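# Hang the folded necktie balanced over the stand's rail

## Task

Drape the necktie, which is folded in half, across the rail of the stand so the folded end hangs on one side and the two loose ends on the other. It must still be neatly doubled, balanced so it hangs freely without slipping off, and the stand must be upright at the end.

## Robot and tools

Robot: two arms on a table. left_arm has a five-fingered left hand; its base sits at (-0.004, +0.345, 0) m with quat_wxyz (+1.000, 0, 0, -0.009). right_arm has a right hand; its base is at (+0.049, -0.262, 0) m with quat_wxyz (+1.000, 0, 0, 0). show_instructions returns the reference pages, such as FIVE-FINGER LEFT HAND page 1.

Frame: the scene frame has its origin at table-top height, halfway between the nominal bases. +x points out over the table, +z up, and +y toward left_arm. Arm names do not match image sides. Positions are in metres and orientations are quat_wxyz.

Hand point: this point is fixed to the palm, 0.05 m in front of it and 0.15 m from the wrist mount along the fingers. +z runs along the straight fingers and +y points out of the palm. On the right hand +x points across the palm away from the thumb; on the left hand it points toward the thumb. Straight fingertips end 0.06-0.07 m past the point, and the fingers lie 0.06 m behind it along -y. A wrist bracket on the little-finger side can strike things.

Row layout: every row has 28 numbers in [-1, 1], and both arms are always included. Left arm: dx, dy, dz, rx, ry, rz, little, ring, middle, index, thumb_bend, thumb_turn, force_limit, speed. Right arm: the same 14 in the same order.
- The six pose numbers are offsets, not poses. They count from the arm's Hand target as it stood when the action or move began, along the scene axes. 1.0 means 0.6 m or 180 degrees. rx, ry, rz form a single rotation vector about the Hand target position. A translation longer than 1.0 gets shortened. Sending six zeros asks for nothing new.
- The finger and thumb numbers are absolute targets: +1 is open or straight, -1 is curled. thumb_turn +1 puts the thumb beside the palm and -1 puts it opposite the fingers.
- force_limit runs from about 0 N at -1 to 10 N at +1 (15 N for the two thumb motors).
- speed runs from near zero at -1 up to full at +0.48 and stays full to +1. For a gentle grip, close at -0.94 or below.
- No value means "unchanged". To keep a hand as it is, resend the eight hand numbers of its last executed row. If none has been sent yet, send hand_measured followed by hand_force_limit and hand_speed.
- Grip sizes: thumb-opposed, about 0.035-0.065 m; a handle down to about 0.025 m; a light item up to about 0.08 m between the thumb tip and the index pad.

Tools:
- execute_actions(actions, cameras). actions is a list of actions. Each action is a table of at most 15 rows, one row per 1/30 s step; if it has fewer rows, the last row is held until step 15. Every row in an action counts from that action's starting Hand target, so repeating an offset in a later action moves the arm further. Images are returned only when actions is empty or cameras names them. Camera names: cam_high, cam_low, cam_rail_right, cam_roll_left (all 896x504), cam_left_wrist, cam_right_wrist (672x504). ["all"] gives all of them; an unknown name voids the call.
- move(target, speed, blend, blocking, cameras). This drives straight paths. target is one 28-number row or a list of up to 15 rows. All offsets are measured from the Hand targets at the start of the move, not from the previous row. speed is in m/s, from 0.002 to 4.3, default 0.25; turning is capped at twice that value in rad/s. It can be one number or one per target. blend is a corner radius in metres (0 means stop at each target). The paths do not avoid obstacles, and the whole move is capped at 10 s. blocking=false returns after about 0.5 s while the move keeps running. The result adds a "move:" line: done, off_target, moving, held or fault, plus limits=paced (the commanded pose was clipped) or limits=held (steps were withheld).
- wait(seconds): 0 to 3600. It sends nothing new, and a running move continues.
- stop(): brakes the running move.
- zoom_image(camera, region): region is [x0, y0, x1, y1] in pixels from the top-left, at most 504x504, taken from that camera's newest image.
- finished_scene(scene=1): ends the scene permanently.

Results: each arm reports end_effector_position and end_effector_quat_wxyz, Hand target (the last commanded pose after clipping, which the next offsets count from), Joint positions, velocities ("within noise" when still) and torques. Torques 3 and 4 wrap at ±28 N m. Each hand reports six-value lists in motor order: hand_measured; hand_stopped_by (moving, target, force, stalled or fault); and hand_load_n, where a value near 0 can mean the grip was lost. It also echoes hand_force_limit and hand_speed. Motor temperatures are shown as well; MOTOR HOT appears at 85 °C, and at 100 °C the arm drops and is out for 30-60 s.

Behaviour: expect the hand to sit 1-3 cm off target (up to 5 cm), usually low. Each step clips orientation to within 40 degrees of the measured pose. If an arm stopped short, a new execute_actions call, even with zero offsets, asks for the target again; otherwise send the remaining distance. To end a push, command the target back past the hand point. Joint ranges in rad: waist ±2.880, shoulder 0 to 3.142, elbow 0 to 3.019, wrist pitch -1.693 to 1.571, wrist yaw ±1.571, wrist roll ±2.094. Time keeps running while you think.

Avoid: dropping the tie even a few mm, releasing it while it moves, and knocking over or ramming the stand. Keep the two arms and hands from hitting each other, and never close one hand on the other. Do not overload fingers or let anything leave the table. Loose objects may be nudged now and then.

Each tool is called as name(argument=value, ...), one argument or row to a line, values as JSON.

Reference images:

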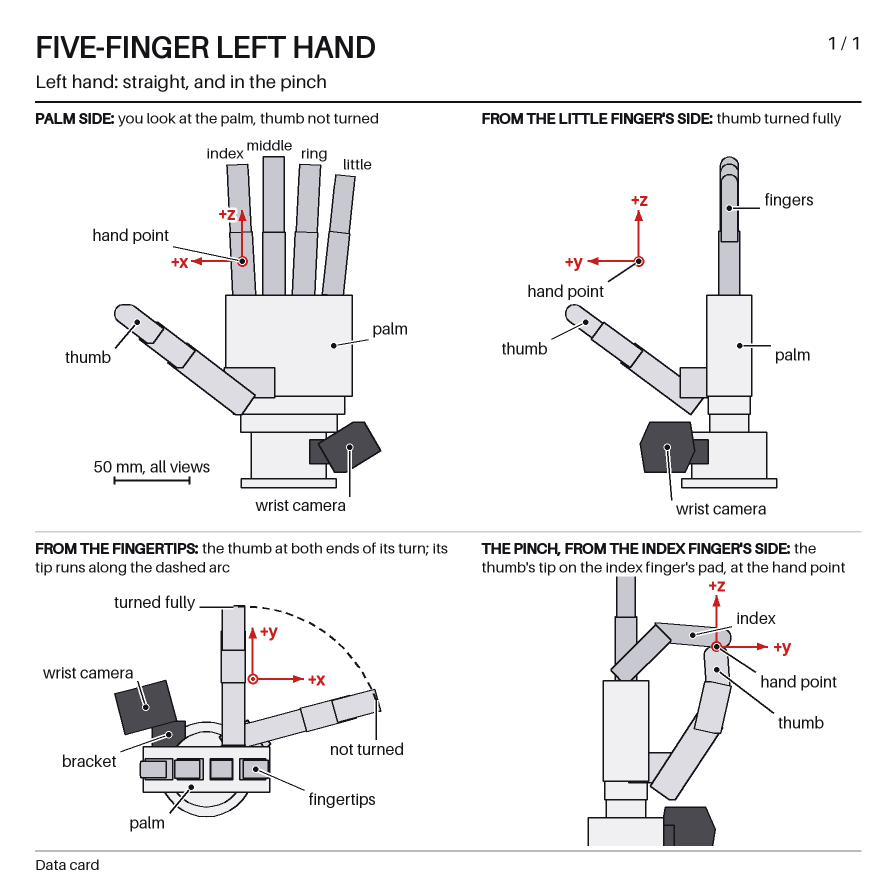

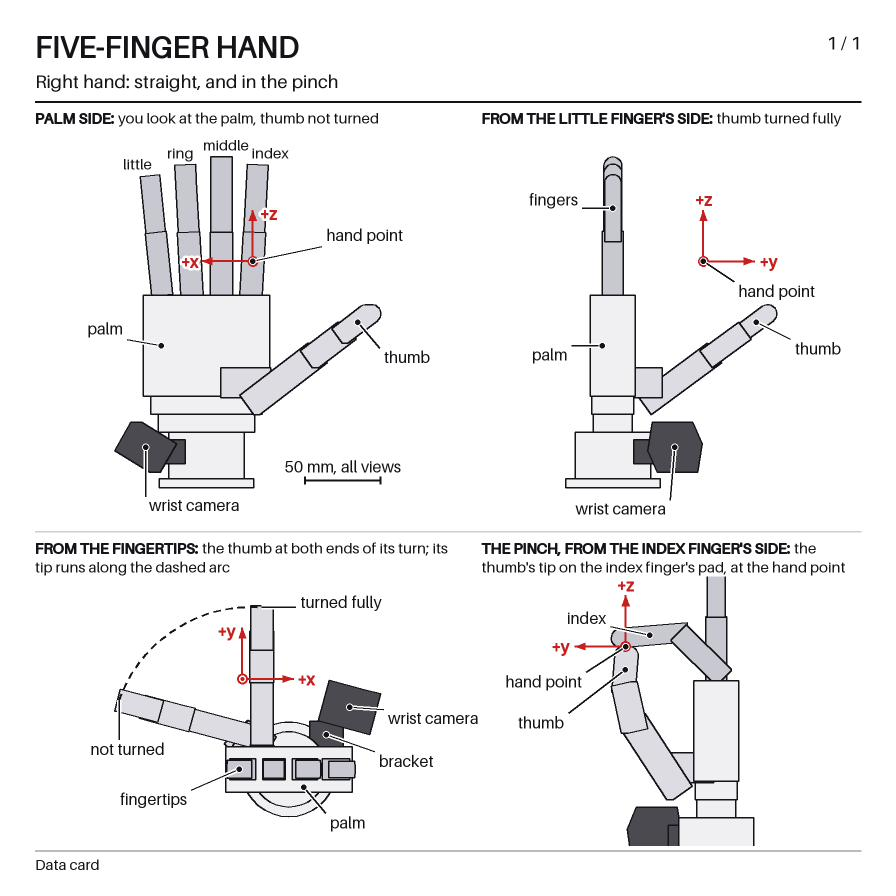

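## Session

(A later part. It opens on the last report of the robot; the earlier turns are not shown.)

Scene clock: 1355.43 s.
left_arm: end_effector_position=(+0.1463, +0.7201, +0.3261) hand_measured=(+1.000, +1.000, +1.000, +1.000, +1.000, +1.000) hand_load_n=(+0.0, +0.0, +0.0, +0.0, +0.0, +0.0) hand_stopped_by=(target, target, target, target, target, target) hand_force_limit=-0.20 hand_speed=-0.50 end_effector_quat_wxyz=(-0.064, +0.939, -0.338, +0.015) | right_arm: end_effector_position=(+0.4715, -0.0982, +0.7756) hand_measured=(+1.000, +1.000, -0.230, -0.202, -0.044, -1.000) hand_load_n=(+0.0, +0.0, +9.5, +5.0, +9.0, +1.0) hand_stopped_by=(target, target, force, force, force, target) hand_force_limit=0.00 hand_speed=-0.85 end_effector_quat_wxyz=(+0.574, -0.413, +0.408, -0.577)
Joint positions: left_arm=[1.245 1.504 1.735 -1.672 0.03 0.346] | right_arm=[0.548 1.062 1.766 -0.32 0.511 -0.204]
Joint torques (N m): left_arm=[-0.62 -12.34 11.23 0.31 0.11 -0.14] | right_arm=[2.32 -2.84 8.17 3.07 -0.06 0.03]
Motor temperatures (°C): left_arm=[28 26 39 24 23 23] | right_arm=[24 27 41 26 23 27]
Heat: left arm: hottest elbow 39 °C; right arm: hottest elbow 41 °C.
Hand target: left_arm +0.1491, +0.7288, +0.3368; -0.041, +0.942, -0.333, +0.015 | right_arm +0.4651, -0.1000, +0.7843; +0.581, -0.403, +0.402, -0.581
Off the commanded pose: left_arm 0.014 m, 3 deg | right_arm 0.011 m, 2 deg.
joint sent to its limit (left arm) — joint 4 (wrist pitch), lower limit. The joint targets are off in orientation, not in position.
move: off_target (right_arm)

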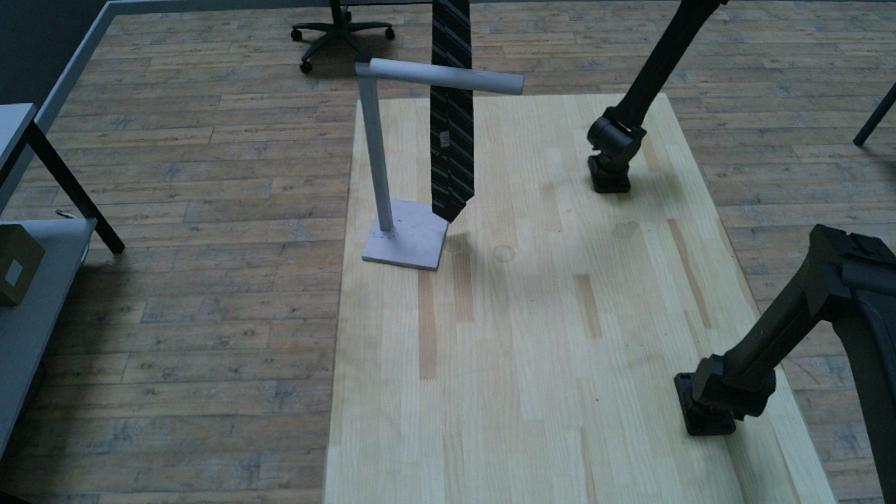

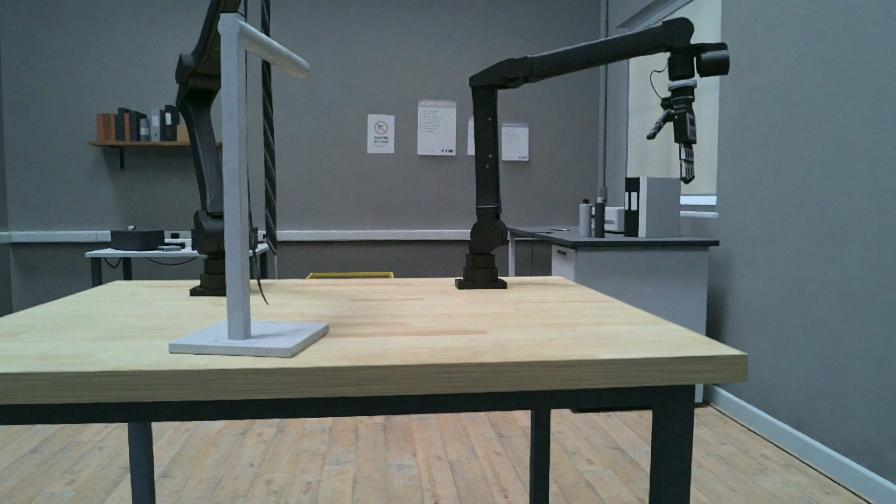

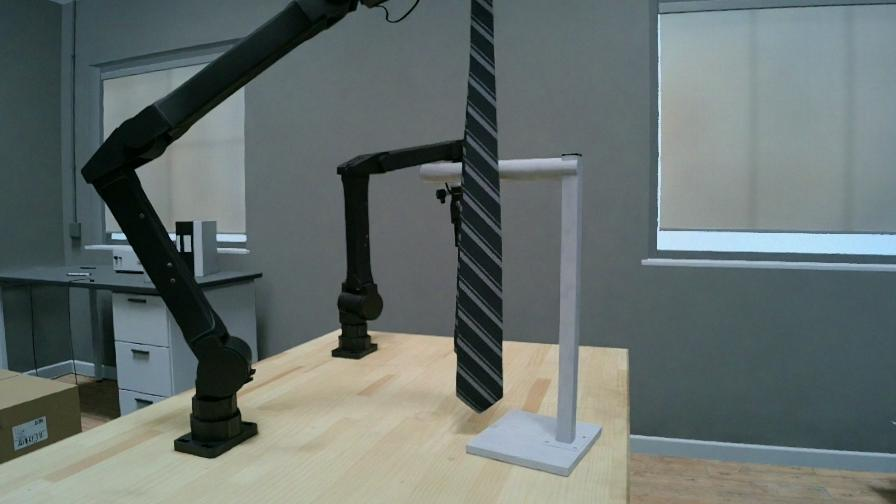

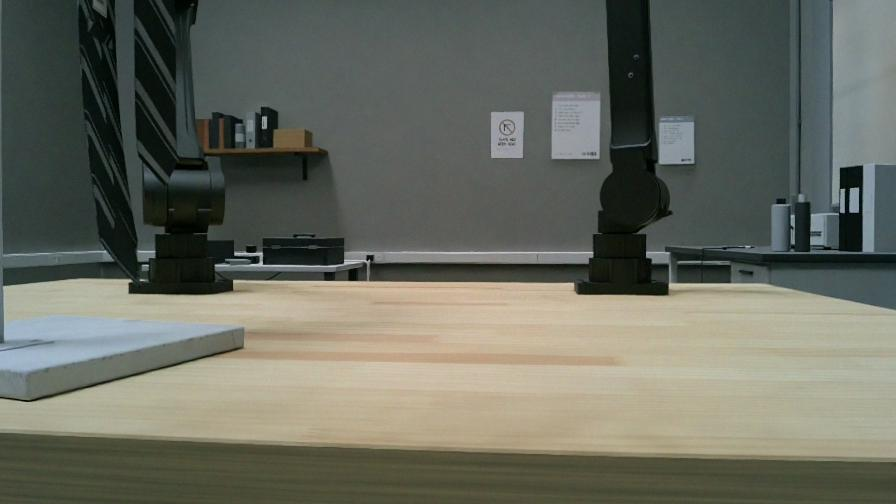

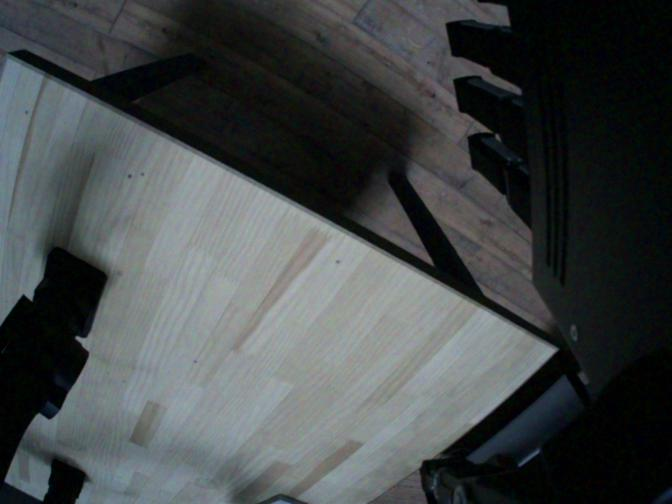

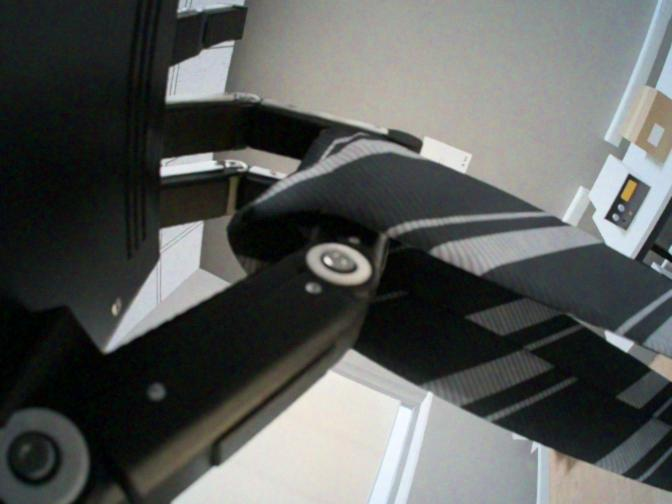

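move(
  target=[
    [0,0,0,0,0,0,1,1,1,1,1,1,-0.2,-0.5, 0.01,0.1667,-0.02,0,0,0,1,1,-0.3,-0.3,-0.1,-1,0,-0.85],
    [0,0,0,0,0,0,1,1,1,1,1,1,-0.2,-0.5, 0.01,0.26,-0.0667,0,0,0,1,1,-0.3,-0.3,-0.1,-1,0,-0.85],
  ],
  speed=0.07,
  blend=0.03,
  cameras=["all"],
)

zoom_image(
  camera="cam_high",
  region=[340, 0, 540, 250],
)

zoom_image(
  camera="cam_low",
  region=[180, 0, 330, 300],
)

Scene clock: 1406.10 s.
left_arm: end_effector_position=(+0.1463, +0.7201, +0.3261) hand_measured=(+1.000, +1.000, +1.000, +1.000, +1.000, +1.000) hand_load_n=(+0.0, +0.0, +0.0, +0.0, -0.5, +0.0) hand_stopped_by=(target, target, target, target, target, target) hand_force_limit=-0.20 hand_speed=-0.50 end_effector_quat_wxyz=(-0.064, +0.939, -0.338, +0.015) | right_arm: end_effector_position=(+0.4720, +0.0512, +0.7438) hand_measured=(+1.000, +1.000, -0.230, -0.202, -0.044, -1.000) hand_load_n=(+0.0, +0.0, +9.0, +5.0, +9.0, +0.5) hand_stopped_by=(target, target, force, force, force, target) hand_force_limit=0.00 hand_speed=-0.85 end_effector_quat_wxyz=(+0.579, -0.405, +0.405, -0.581)
Joint positions: left_arm=[1.245 1.504 1.735 -1.672 0.03 0.346] | right_arm=[0.912 1.234 1.74 0.035 0.838 -0.422]
Joint torques (N m): left_arm=[-0.73 -12.22 11.22 0.28 0.1 -0.15] | right_arm=[2.37 -4.66 9.03 2.45 -0.28 0.01]
Heat: left arm: hottest elbow 39 °C; right arm: hottest elbow 40 °C.
Hand target: left_arm +0.1491, +0.7288, +0.3368; -0.041, +0.942, -0.333, +0.015 | right_arm +0.4713, +0.0560, +0.7442; +0.581, -0.403, +0.402, -0.581
Off the commanded pose: left_arm 0.014 m, 3 deg | right_arm 0.005 m, 0 deg.
joint sent to its limit (left arm) — joint 4 (wrist pitch), lower limit. The joint targets are off in orientation, not in position.
move: done

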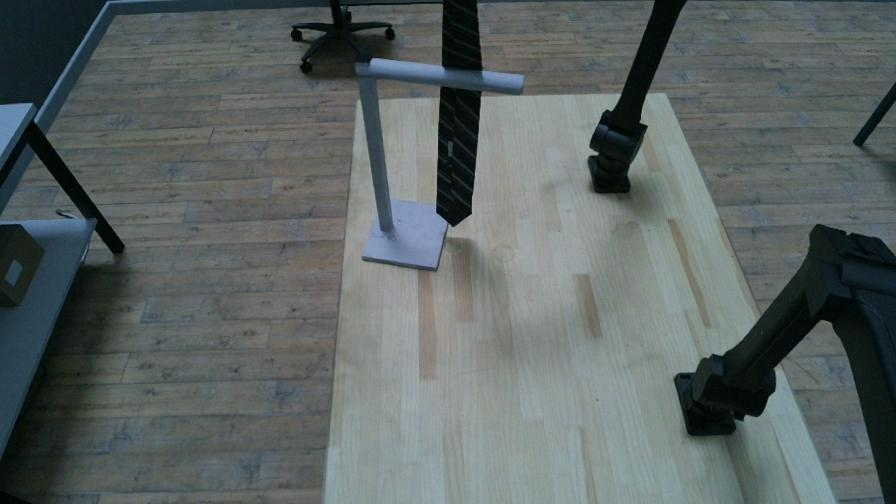

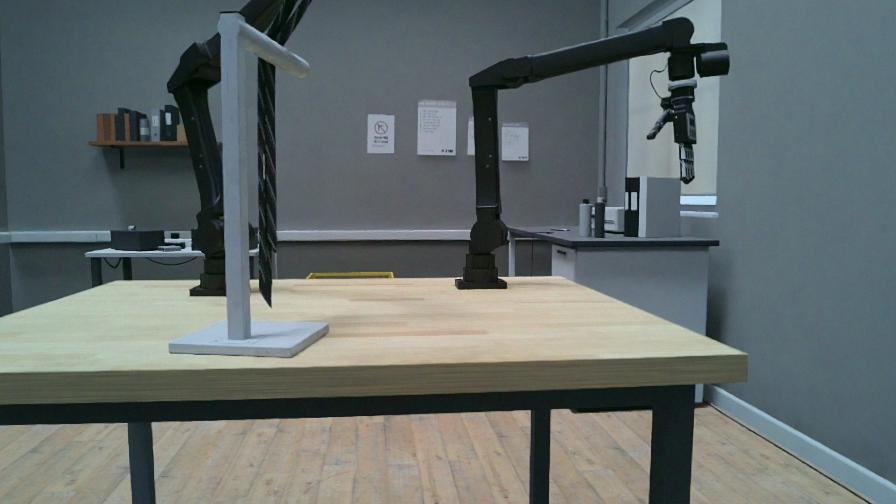

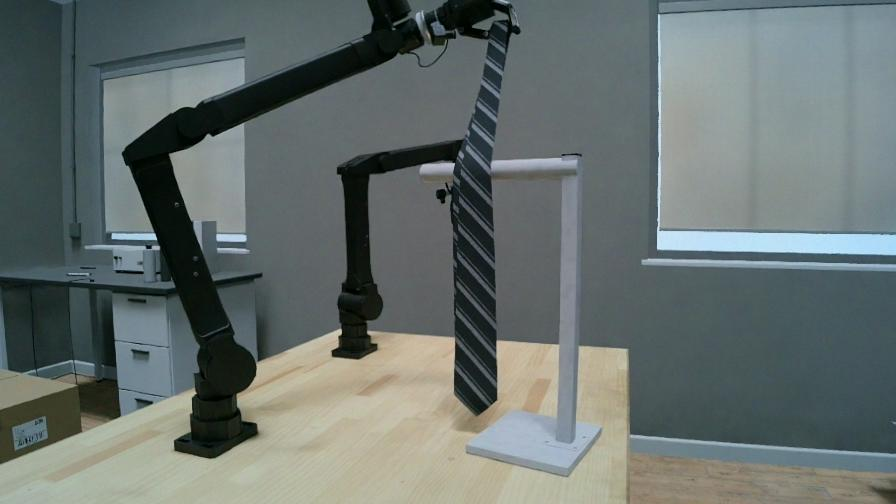

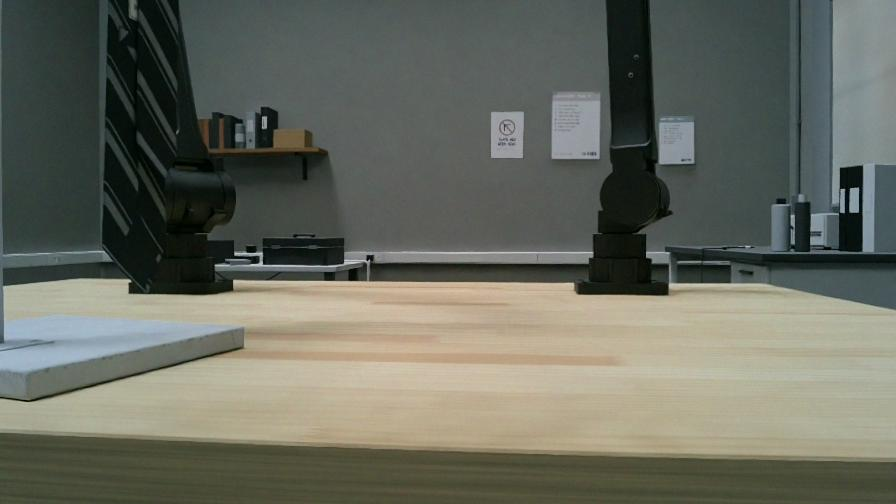

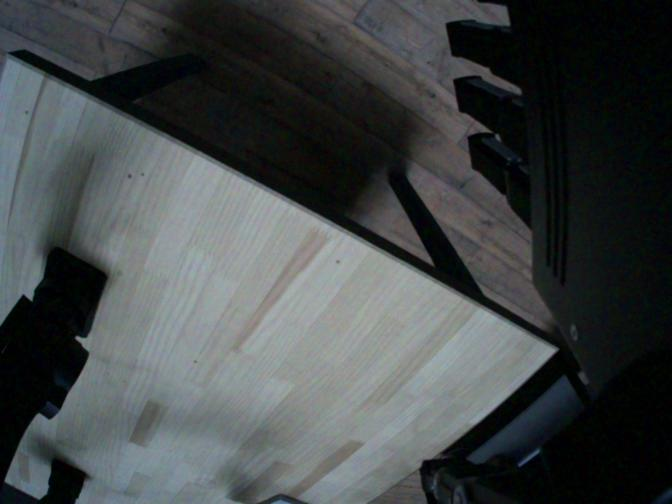

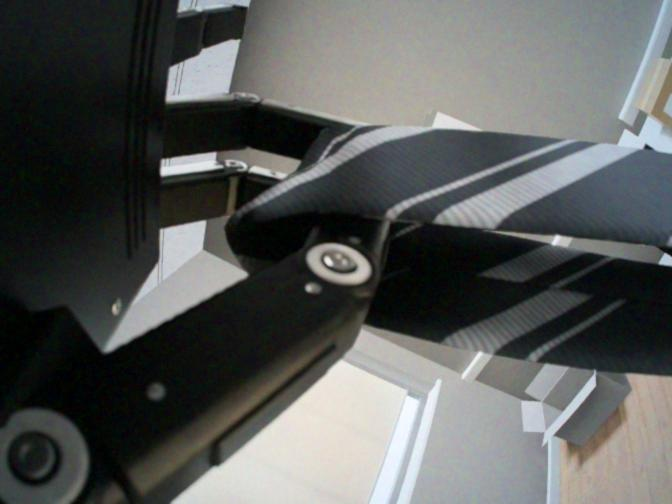

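Scaled by 2.016 from the camera's image (finer frame: 1280x720).

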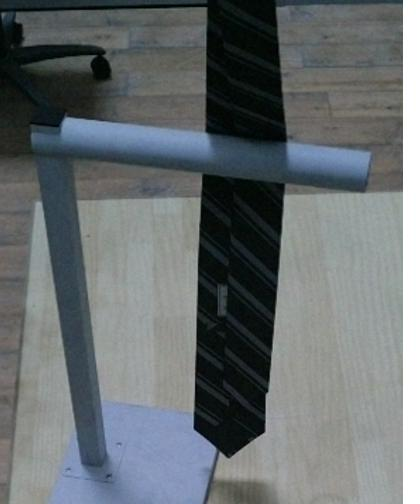

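Scaled by 1.680 from the camera's image (finer frame: 1280x720).

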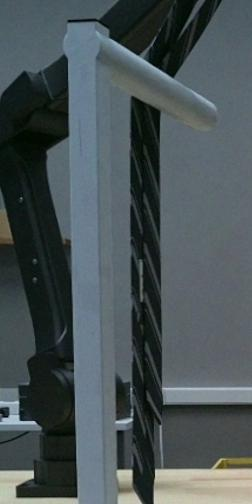

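move(
  target=[
    [0,0,0,0,0,0,1,1,1,1,1,1,-0.2,-0.5, 0,0.11,-0.1,0,0,0,1,1,-0.3,-0.3,-0.1,-1,0,-0.85],
    [0,0,0,0,0,0,1,1,1,1,1,1,-0.2,-0.5, 0,0.195,-0.21,0,0,0,1,1,-0.3,-0.3,-0.1,-1,0,-0.85],
    [0,0,0,0,0,0,1,1,1,1,1,1,-0.2,-0.5, 0,0.25,-0.34,0,0,0,1,1,-0.3,-0.3,-0.1,-1,0,-0.85],
  ],
  speed=0.07,
  blend=0.03,
  cameras=["all"],
)

zoom_image(
  camera="cam_high",
  region=[340, 0, 540, 250],
)

zoom_image(
  camera="cam_low",
  region=[180, 0, 480, 350],
)

Scene clock: 1430.30 s.
left_arm: end_effector_position=(+0.1463, +0.7201, +0.3261) hand_measured=(+1.000, +1.000, +1.000, +1.000, +1.000, +1.000) hand_load_n=(+0.0, +0.0, +0.0, +0.0, +0.0, +0.0) hand_stopped_by=(target, target, target, target, target, target) hand_force_limit=-0.20 hand_speed=-0.50 end_effector_quat_wxyz=(-0.064, +0.939, -0.338, +0.015) | right_arm: end_effector_position=(+0.4746, +0.1980, +0.5457) hand_measured=(+1.000, +1.000, -0.230, -0.202, -0.044, -1.000) hand_load_n=(+0.0, +0.0, +9.0, +4.5, +9.0, +0.5) hand_stopped_by=(target, target, force, force, force, target) hand_force_limit=0.00 hand_speed=-0.85 end_effector_quat_wxyz=(+0.580, -0.400, +0.405, -0.582)
Joint positions: left_arm=[1.245 1.504 1.735 -1.672 0.03 0.346] | right_arm=[1.096 1.459 1.386 0.766 0.99 -0.604]
Joint torques (N m): left_arm=[-0.67 -12.4 11.22 0.29 0.1 -0.15] | right_arm=[3.72 -8.47 9.69 2.04 -0.38 0]
Heat: left arm: hottest elbow 39 °C; right arm: hottest elbow 40 °C.
Hand target: left_arm +0.1491, +0.7288, +0.3368; -0.041, +0.942, -0.333, +0.015 | right_arm +0.4712, +0.2059, +0.5402; +0.581, -0.403, +0.402, -0.581
Off the commanded pose: left_arm 0.014 m, 3 deg | right_arm 0.010 m, 0 deg.
joint sent to its limit (left arm) — joint 4 (wrist pitch), lower limit. The joint targets are off in orientation, not in position.
move: done

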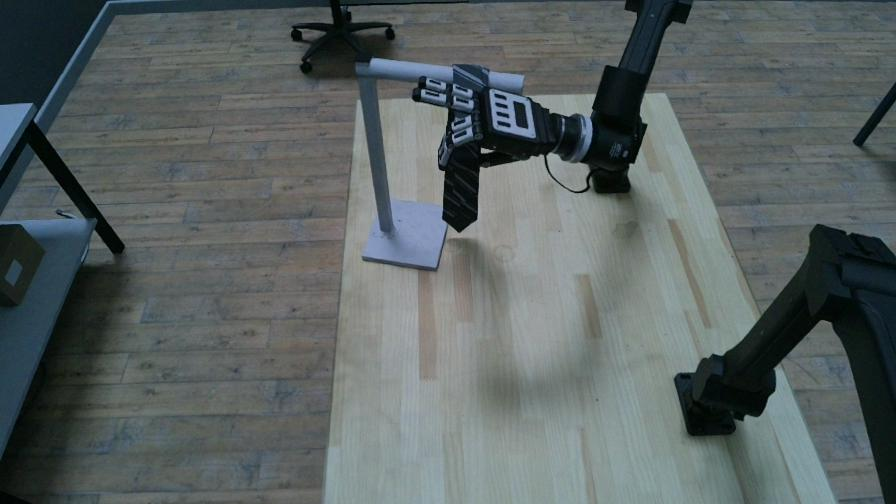

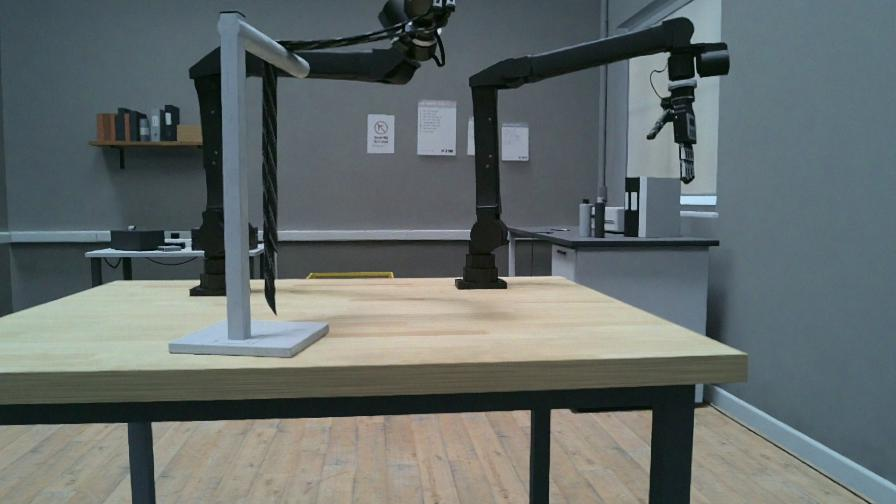

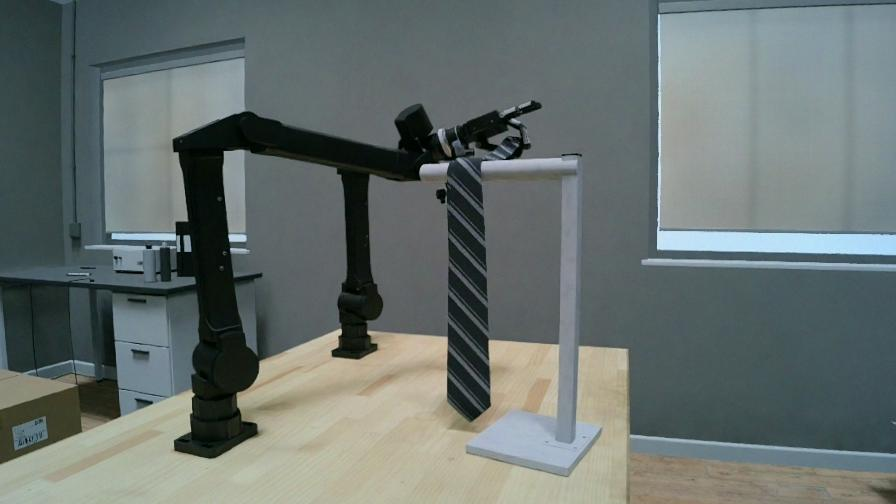

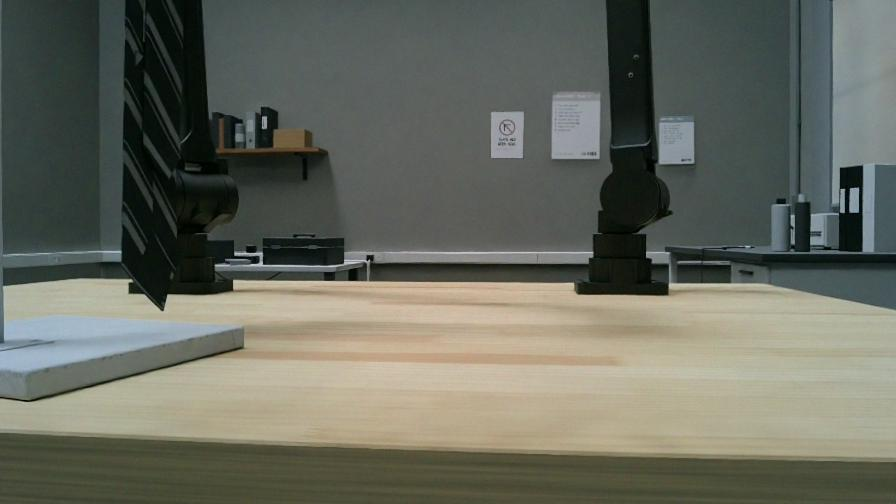

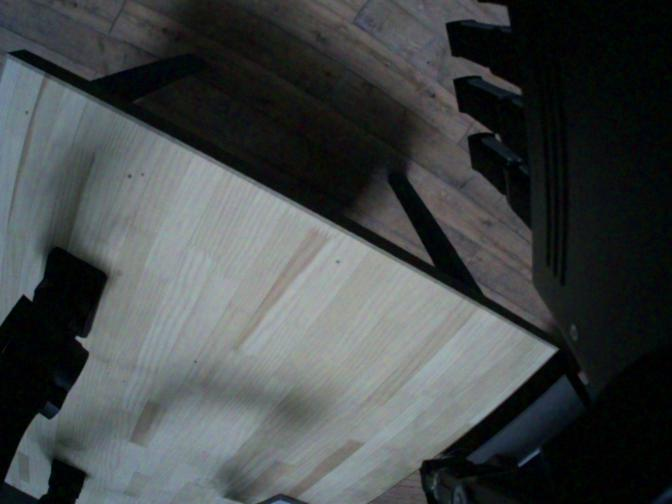

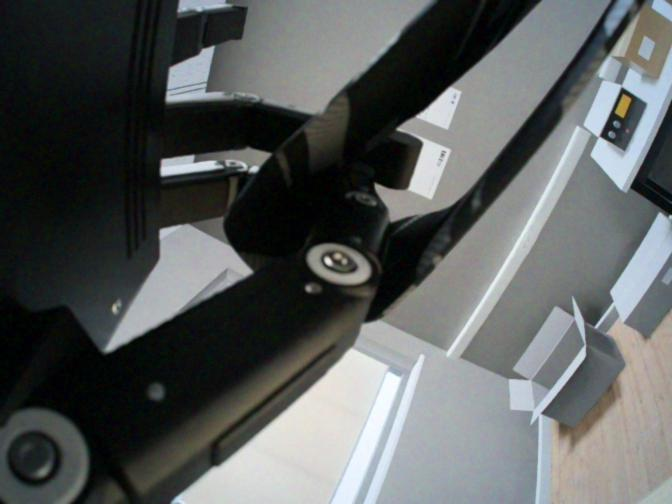

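Scaled by 2.016 from the camera's image (finer frame: 1280x720).

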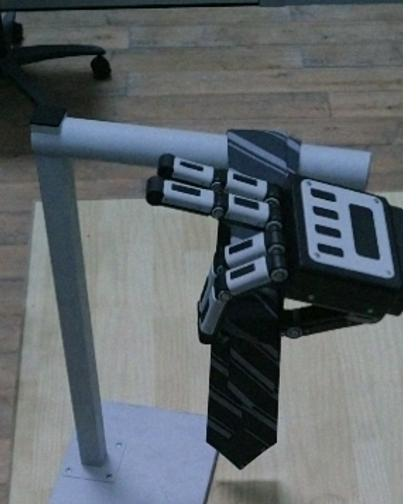

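Scaled by 1.440 from the camera's image (finer frame: 1280x720).

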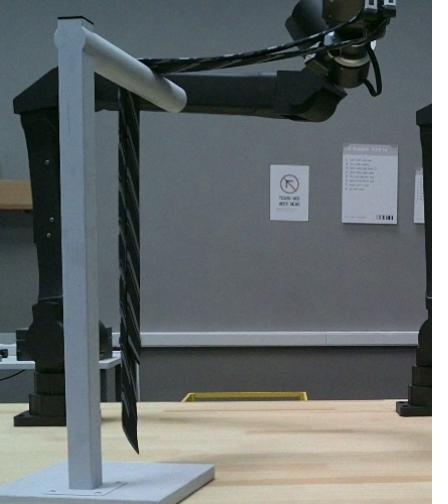

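move(
  target=[
    [0,0,0,0,0,0,1,1,1,1,1,1,-0.2,-0.5, -0.033,-0.01,-0.2,0,0,0,1,1,-0.3,-0.3,-0.1,-1,0,-0.85],
    [0,0,0,0,0,0,1,1,1,1,1,1,-0.2,-0.5, -0.05,-0.077,-0.4,0,0,0,1,1,-0.3,-0.3,-0.1,-1,0,-0.85],
    [0,0,0,0,0,0,1,1,1,1,1,1,-0.2,-0.5, -0.05,-0.177,-0.533,0,0,0,1,1,-0.3,-0.3,-0.1,-1,0,-0.85],
  ],
  speed=0.08,
  blend=0.03,
  cameras=["all"],
)

zoom_image(
  camera="cam_high",
  region=[340, 0, 640, 300],
)

zoom_image(
  camera="cam_low",
  region=[180, 0, 480, 350],
)

Scene clock: 1458.77 s.
left_arm: end_effector_position=(+0.1463, +0.7201, +0.3261) hand_measured=(+1.000, +1.000, +1.000, +1.000, +1.000, +1.000) hand_load_n=(+0.0, +0.0, +0.0, +0.0, +0.0, +0.0) hand_stopped_by=(target, target, target, target, target, target) hand_force_limit=-0.20 hand_speed=-0.50 end_effector_quat_wxyz=(-0.064, +0.939, -0.338, +0.015) | right_arm: end_effector_position=(+0.4392, +0.1017, +0.2265) hand_measured=(+1.000, +1.000, -0.230, -0.202, -0.044, -1.000) hand_load_n=(+0.0, +0.0, +9.0, +5.0, +9.0, +0.5) hand_stopped_by=(target, target, force, force, force, target) hand_force_limit=0.00 hand_speed=-0.85 end_effector_quat_wxyz=(+0.575, -0.423, +0.406, -0.570)
Joint positions: left_arm=[1.245 1.504 1.735 -1.672 0.03 0.346] | right_arm=[1.055 1.623 0.624 1.565 0.951 -0.495]
Joint torques (N m): left_arm=[-0.62 -12.34 11.23 0.28 0.1 -0.14] | right_arm=[1.14 -6.07 5.3 2.47 -0.55 0.24]
Heat: left arm: hottest elbow 39 °C; right arm: hottest elbow 41 °C.
Hand target: left_arm +0.1491, +0.7288, +0.3368; -0.041, +0.942, -0.333, +0.015 | right_arm +0.4413, +0.0997, +0.2204; +0.581, -0.403, +0.402, -0.581
Off the commanded pose: left_arm 0.014 m, 3 deg | right_arm 0.007 m, 3 deg.
joint sent to its limit (left arm) — joint 4 (wrist pitch), lower limit. The joint targets are off in orientation, not in position.
joint sent to its limit (right arm) — joint 4 (wrist pitch), upper limit. The joint targets are off in orientation, not in position.
move: off_target (right_arm)

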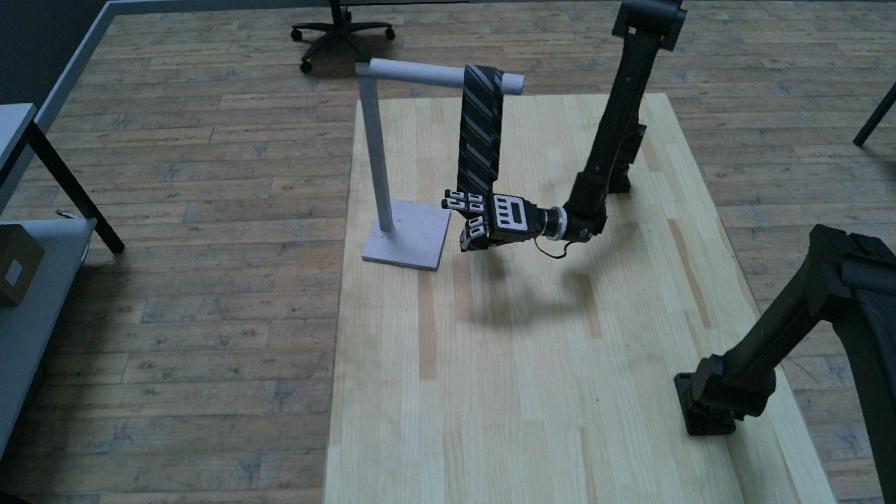

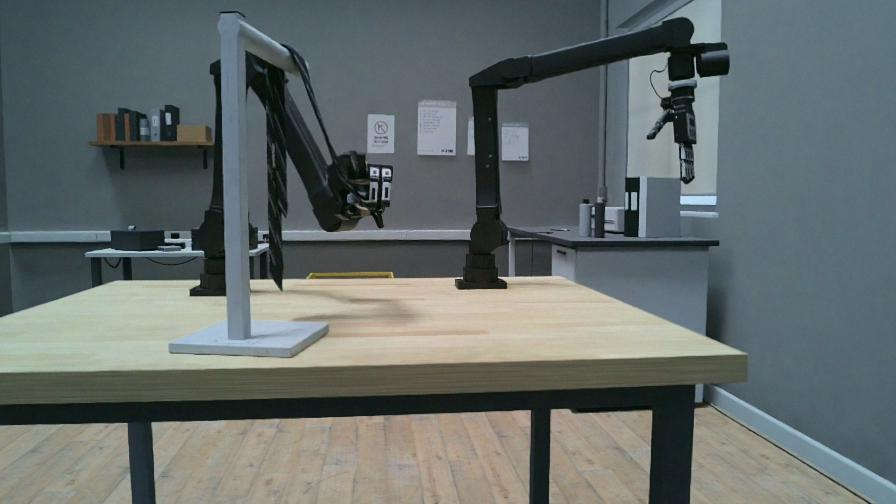

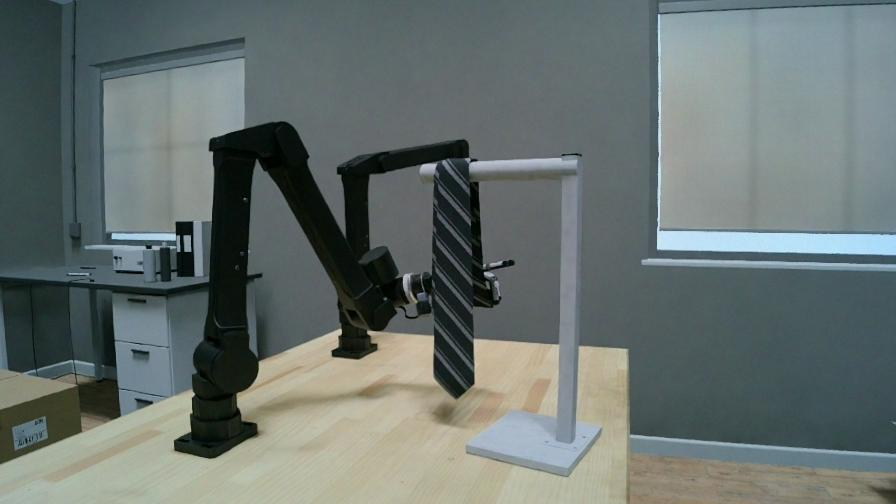

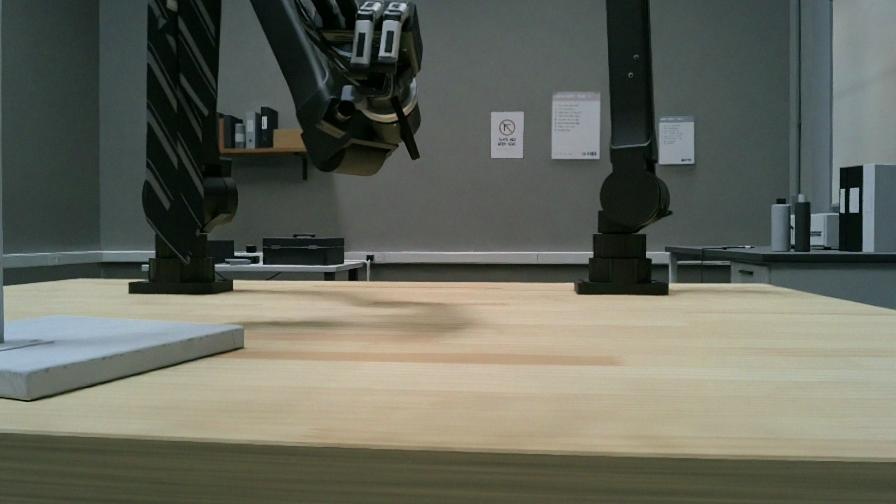

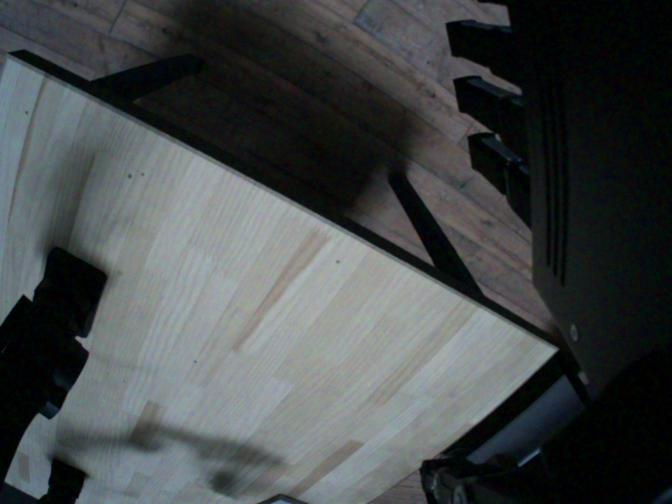

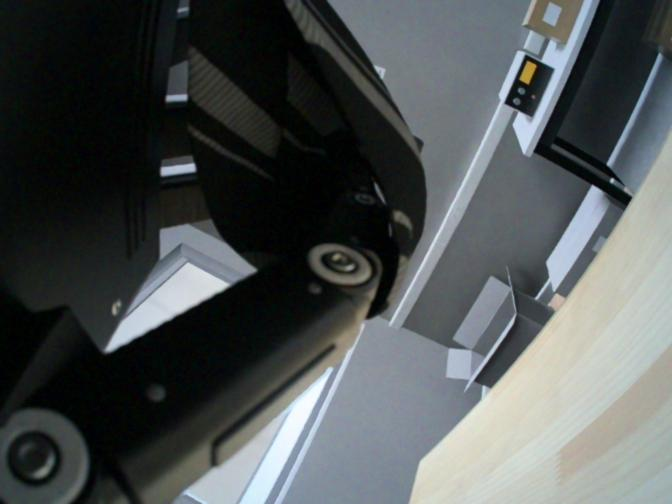

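Scaled by 1.680 from the camera's image (finer frame: 1280x720).

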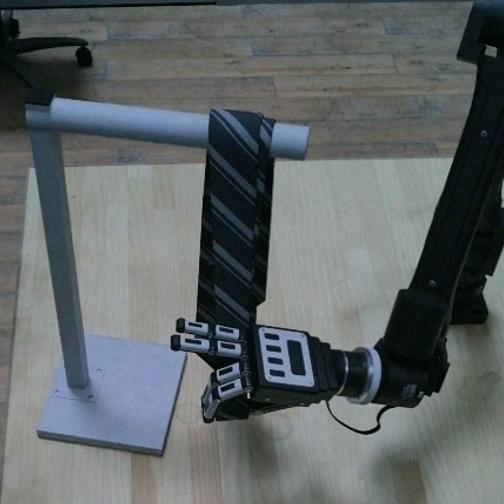

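Scaled by 1.440 from the camera's image (finer frame: 1280x720).

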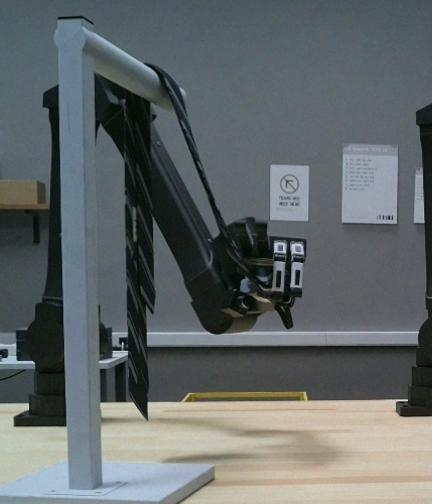

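zoom_image(
  camera="cam_low",
  region=[230, 30, 400, 300],
)

zoom_image(
  camera="cam_rail_right",
  region=[400, 130, 600, 420],
)

zoom_image(
  camera="cam_roll_left",
  region=[100, 0, 460, 300],
)

Scaled by 1.867 from the camera's image (finer frame: 1280x720).

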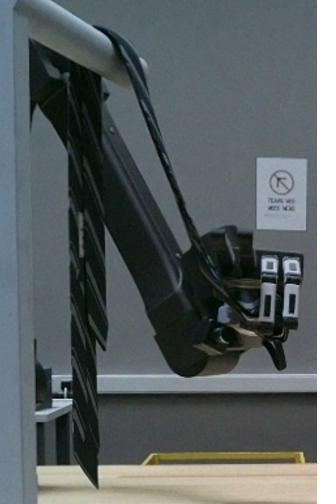

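Scaled by 1.738 from the camera's image (finer frame: 1280x720).

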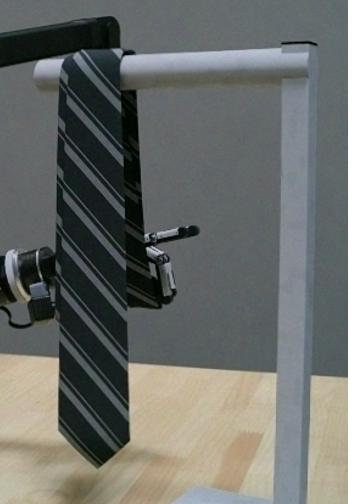

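Scaled by 1.400 from the camera's image (finer frame: 1280x720).

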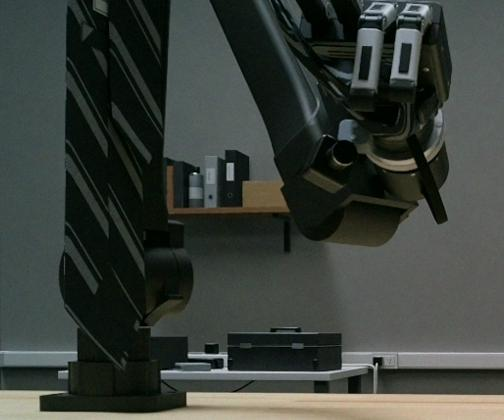

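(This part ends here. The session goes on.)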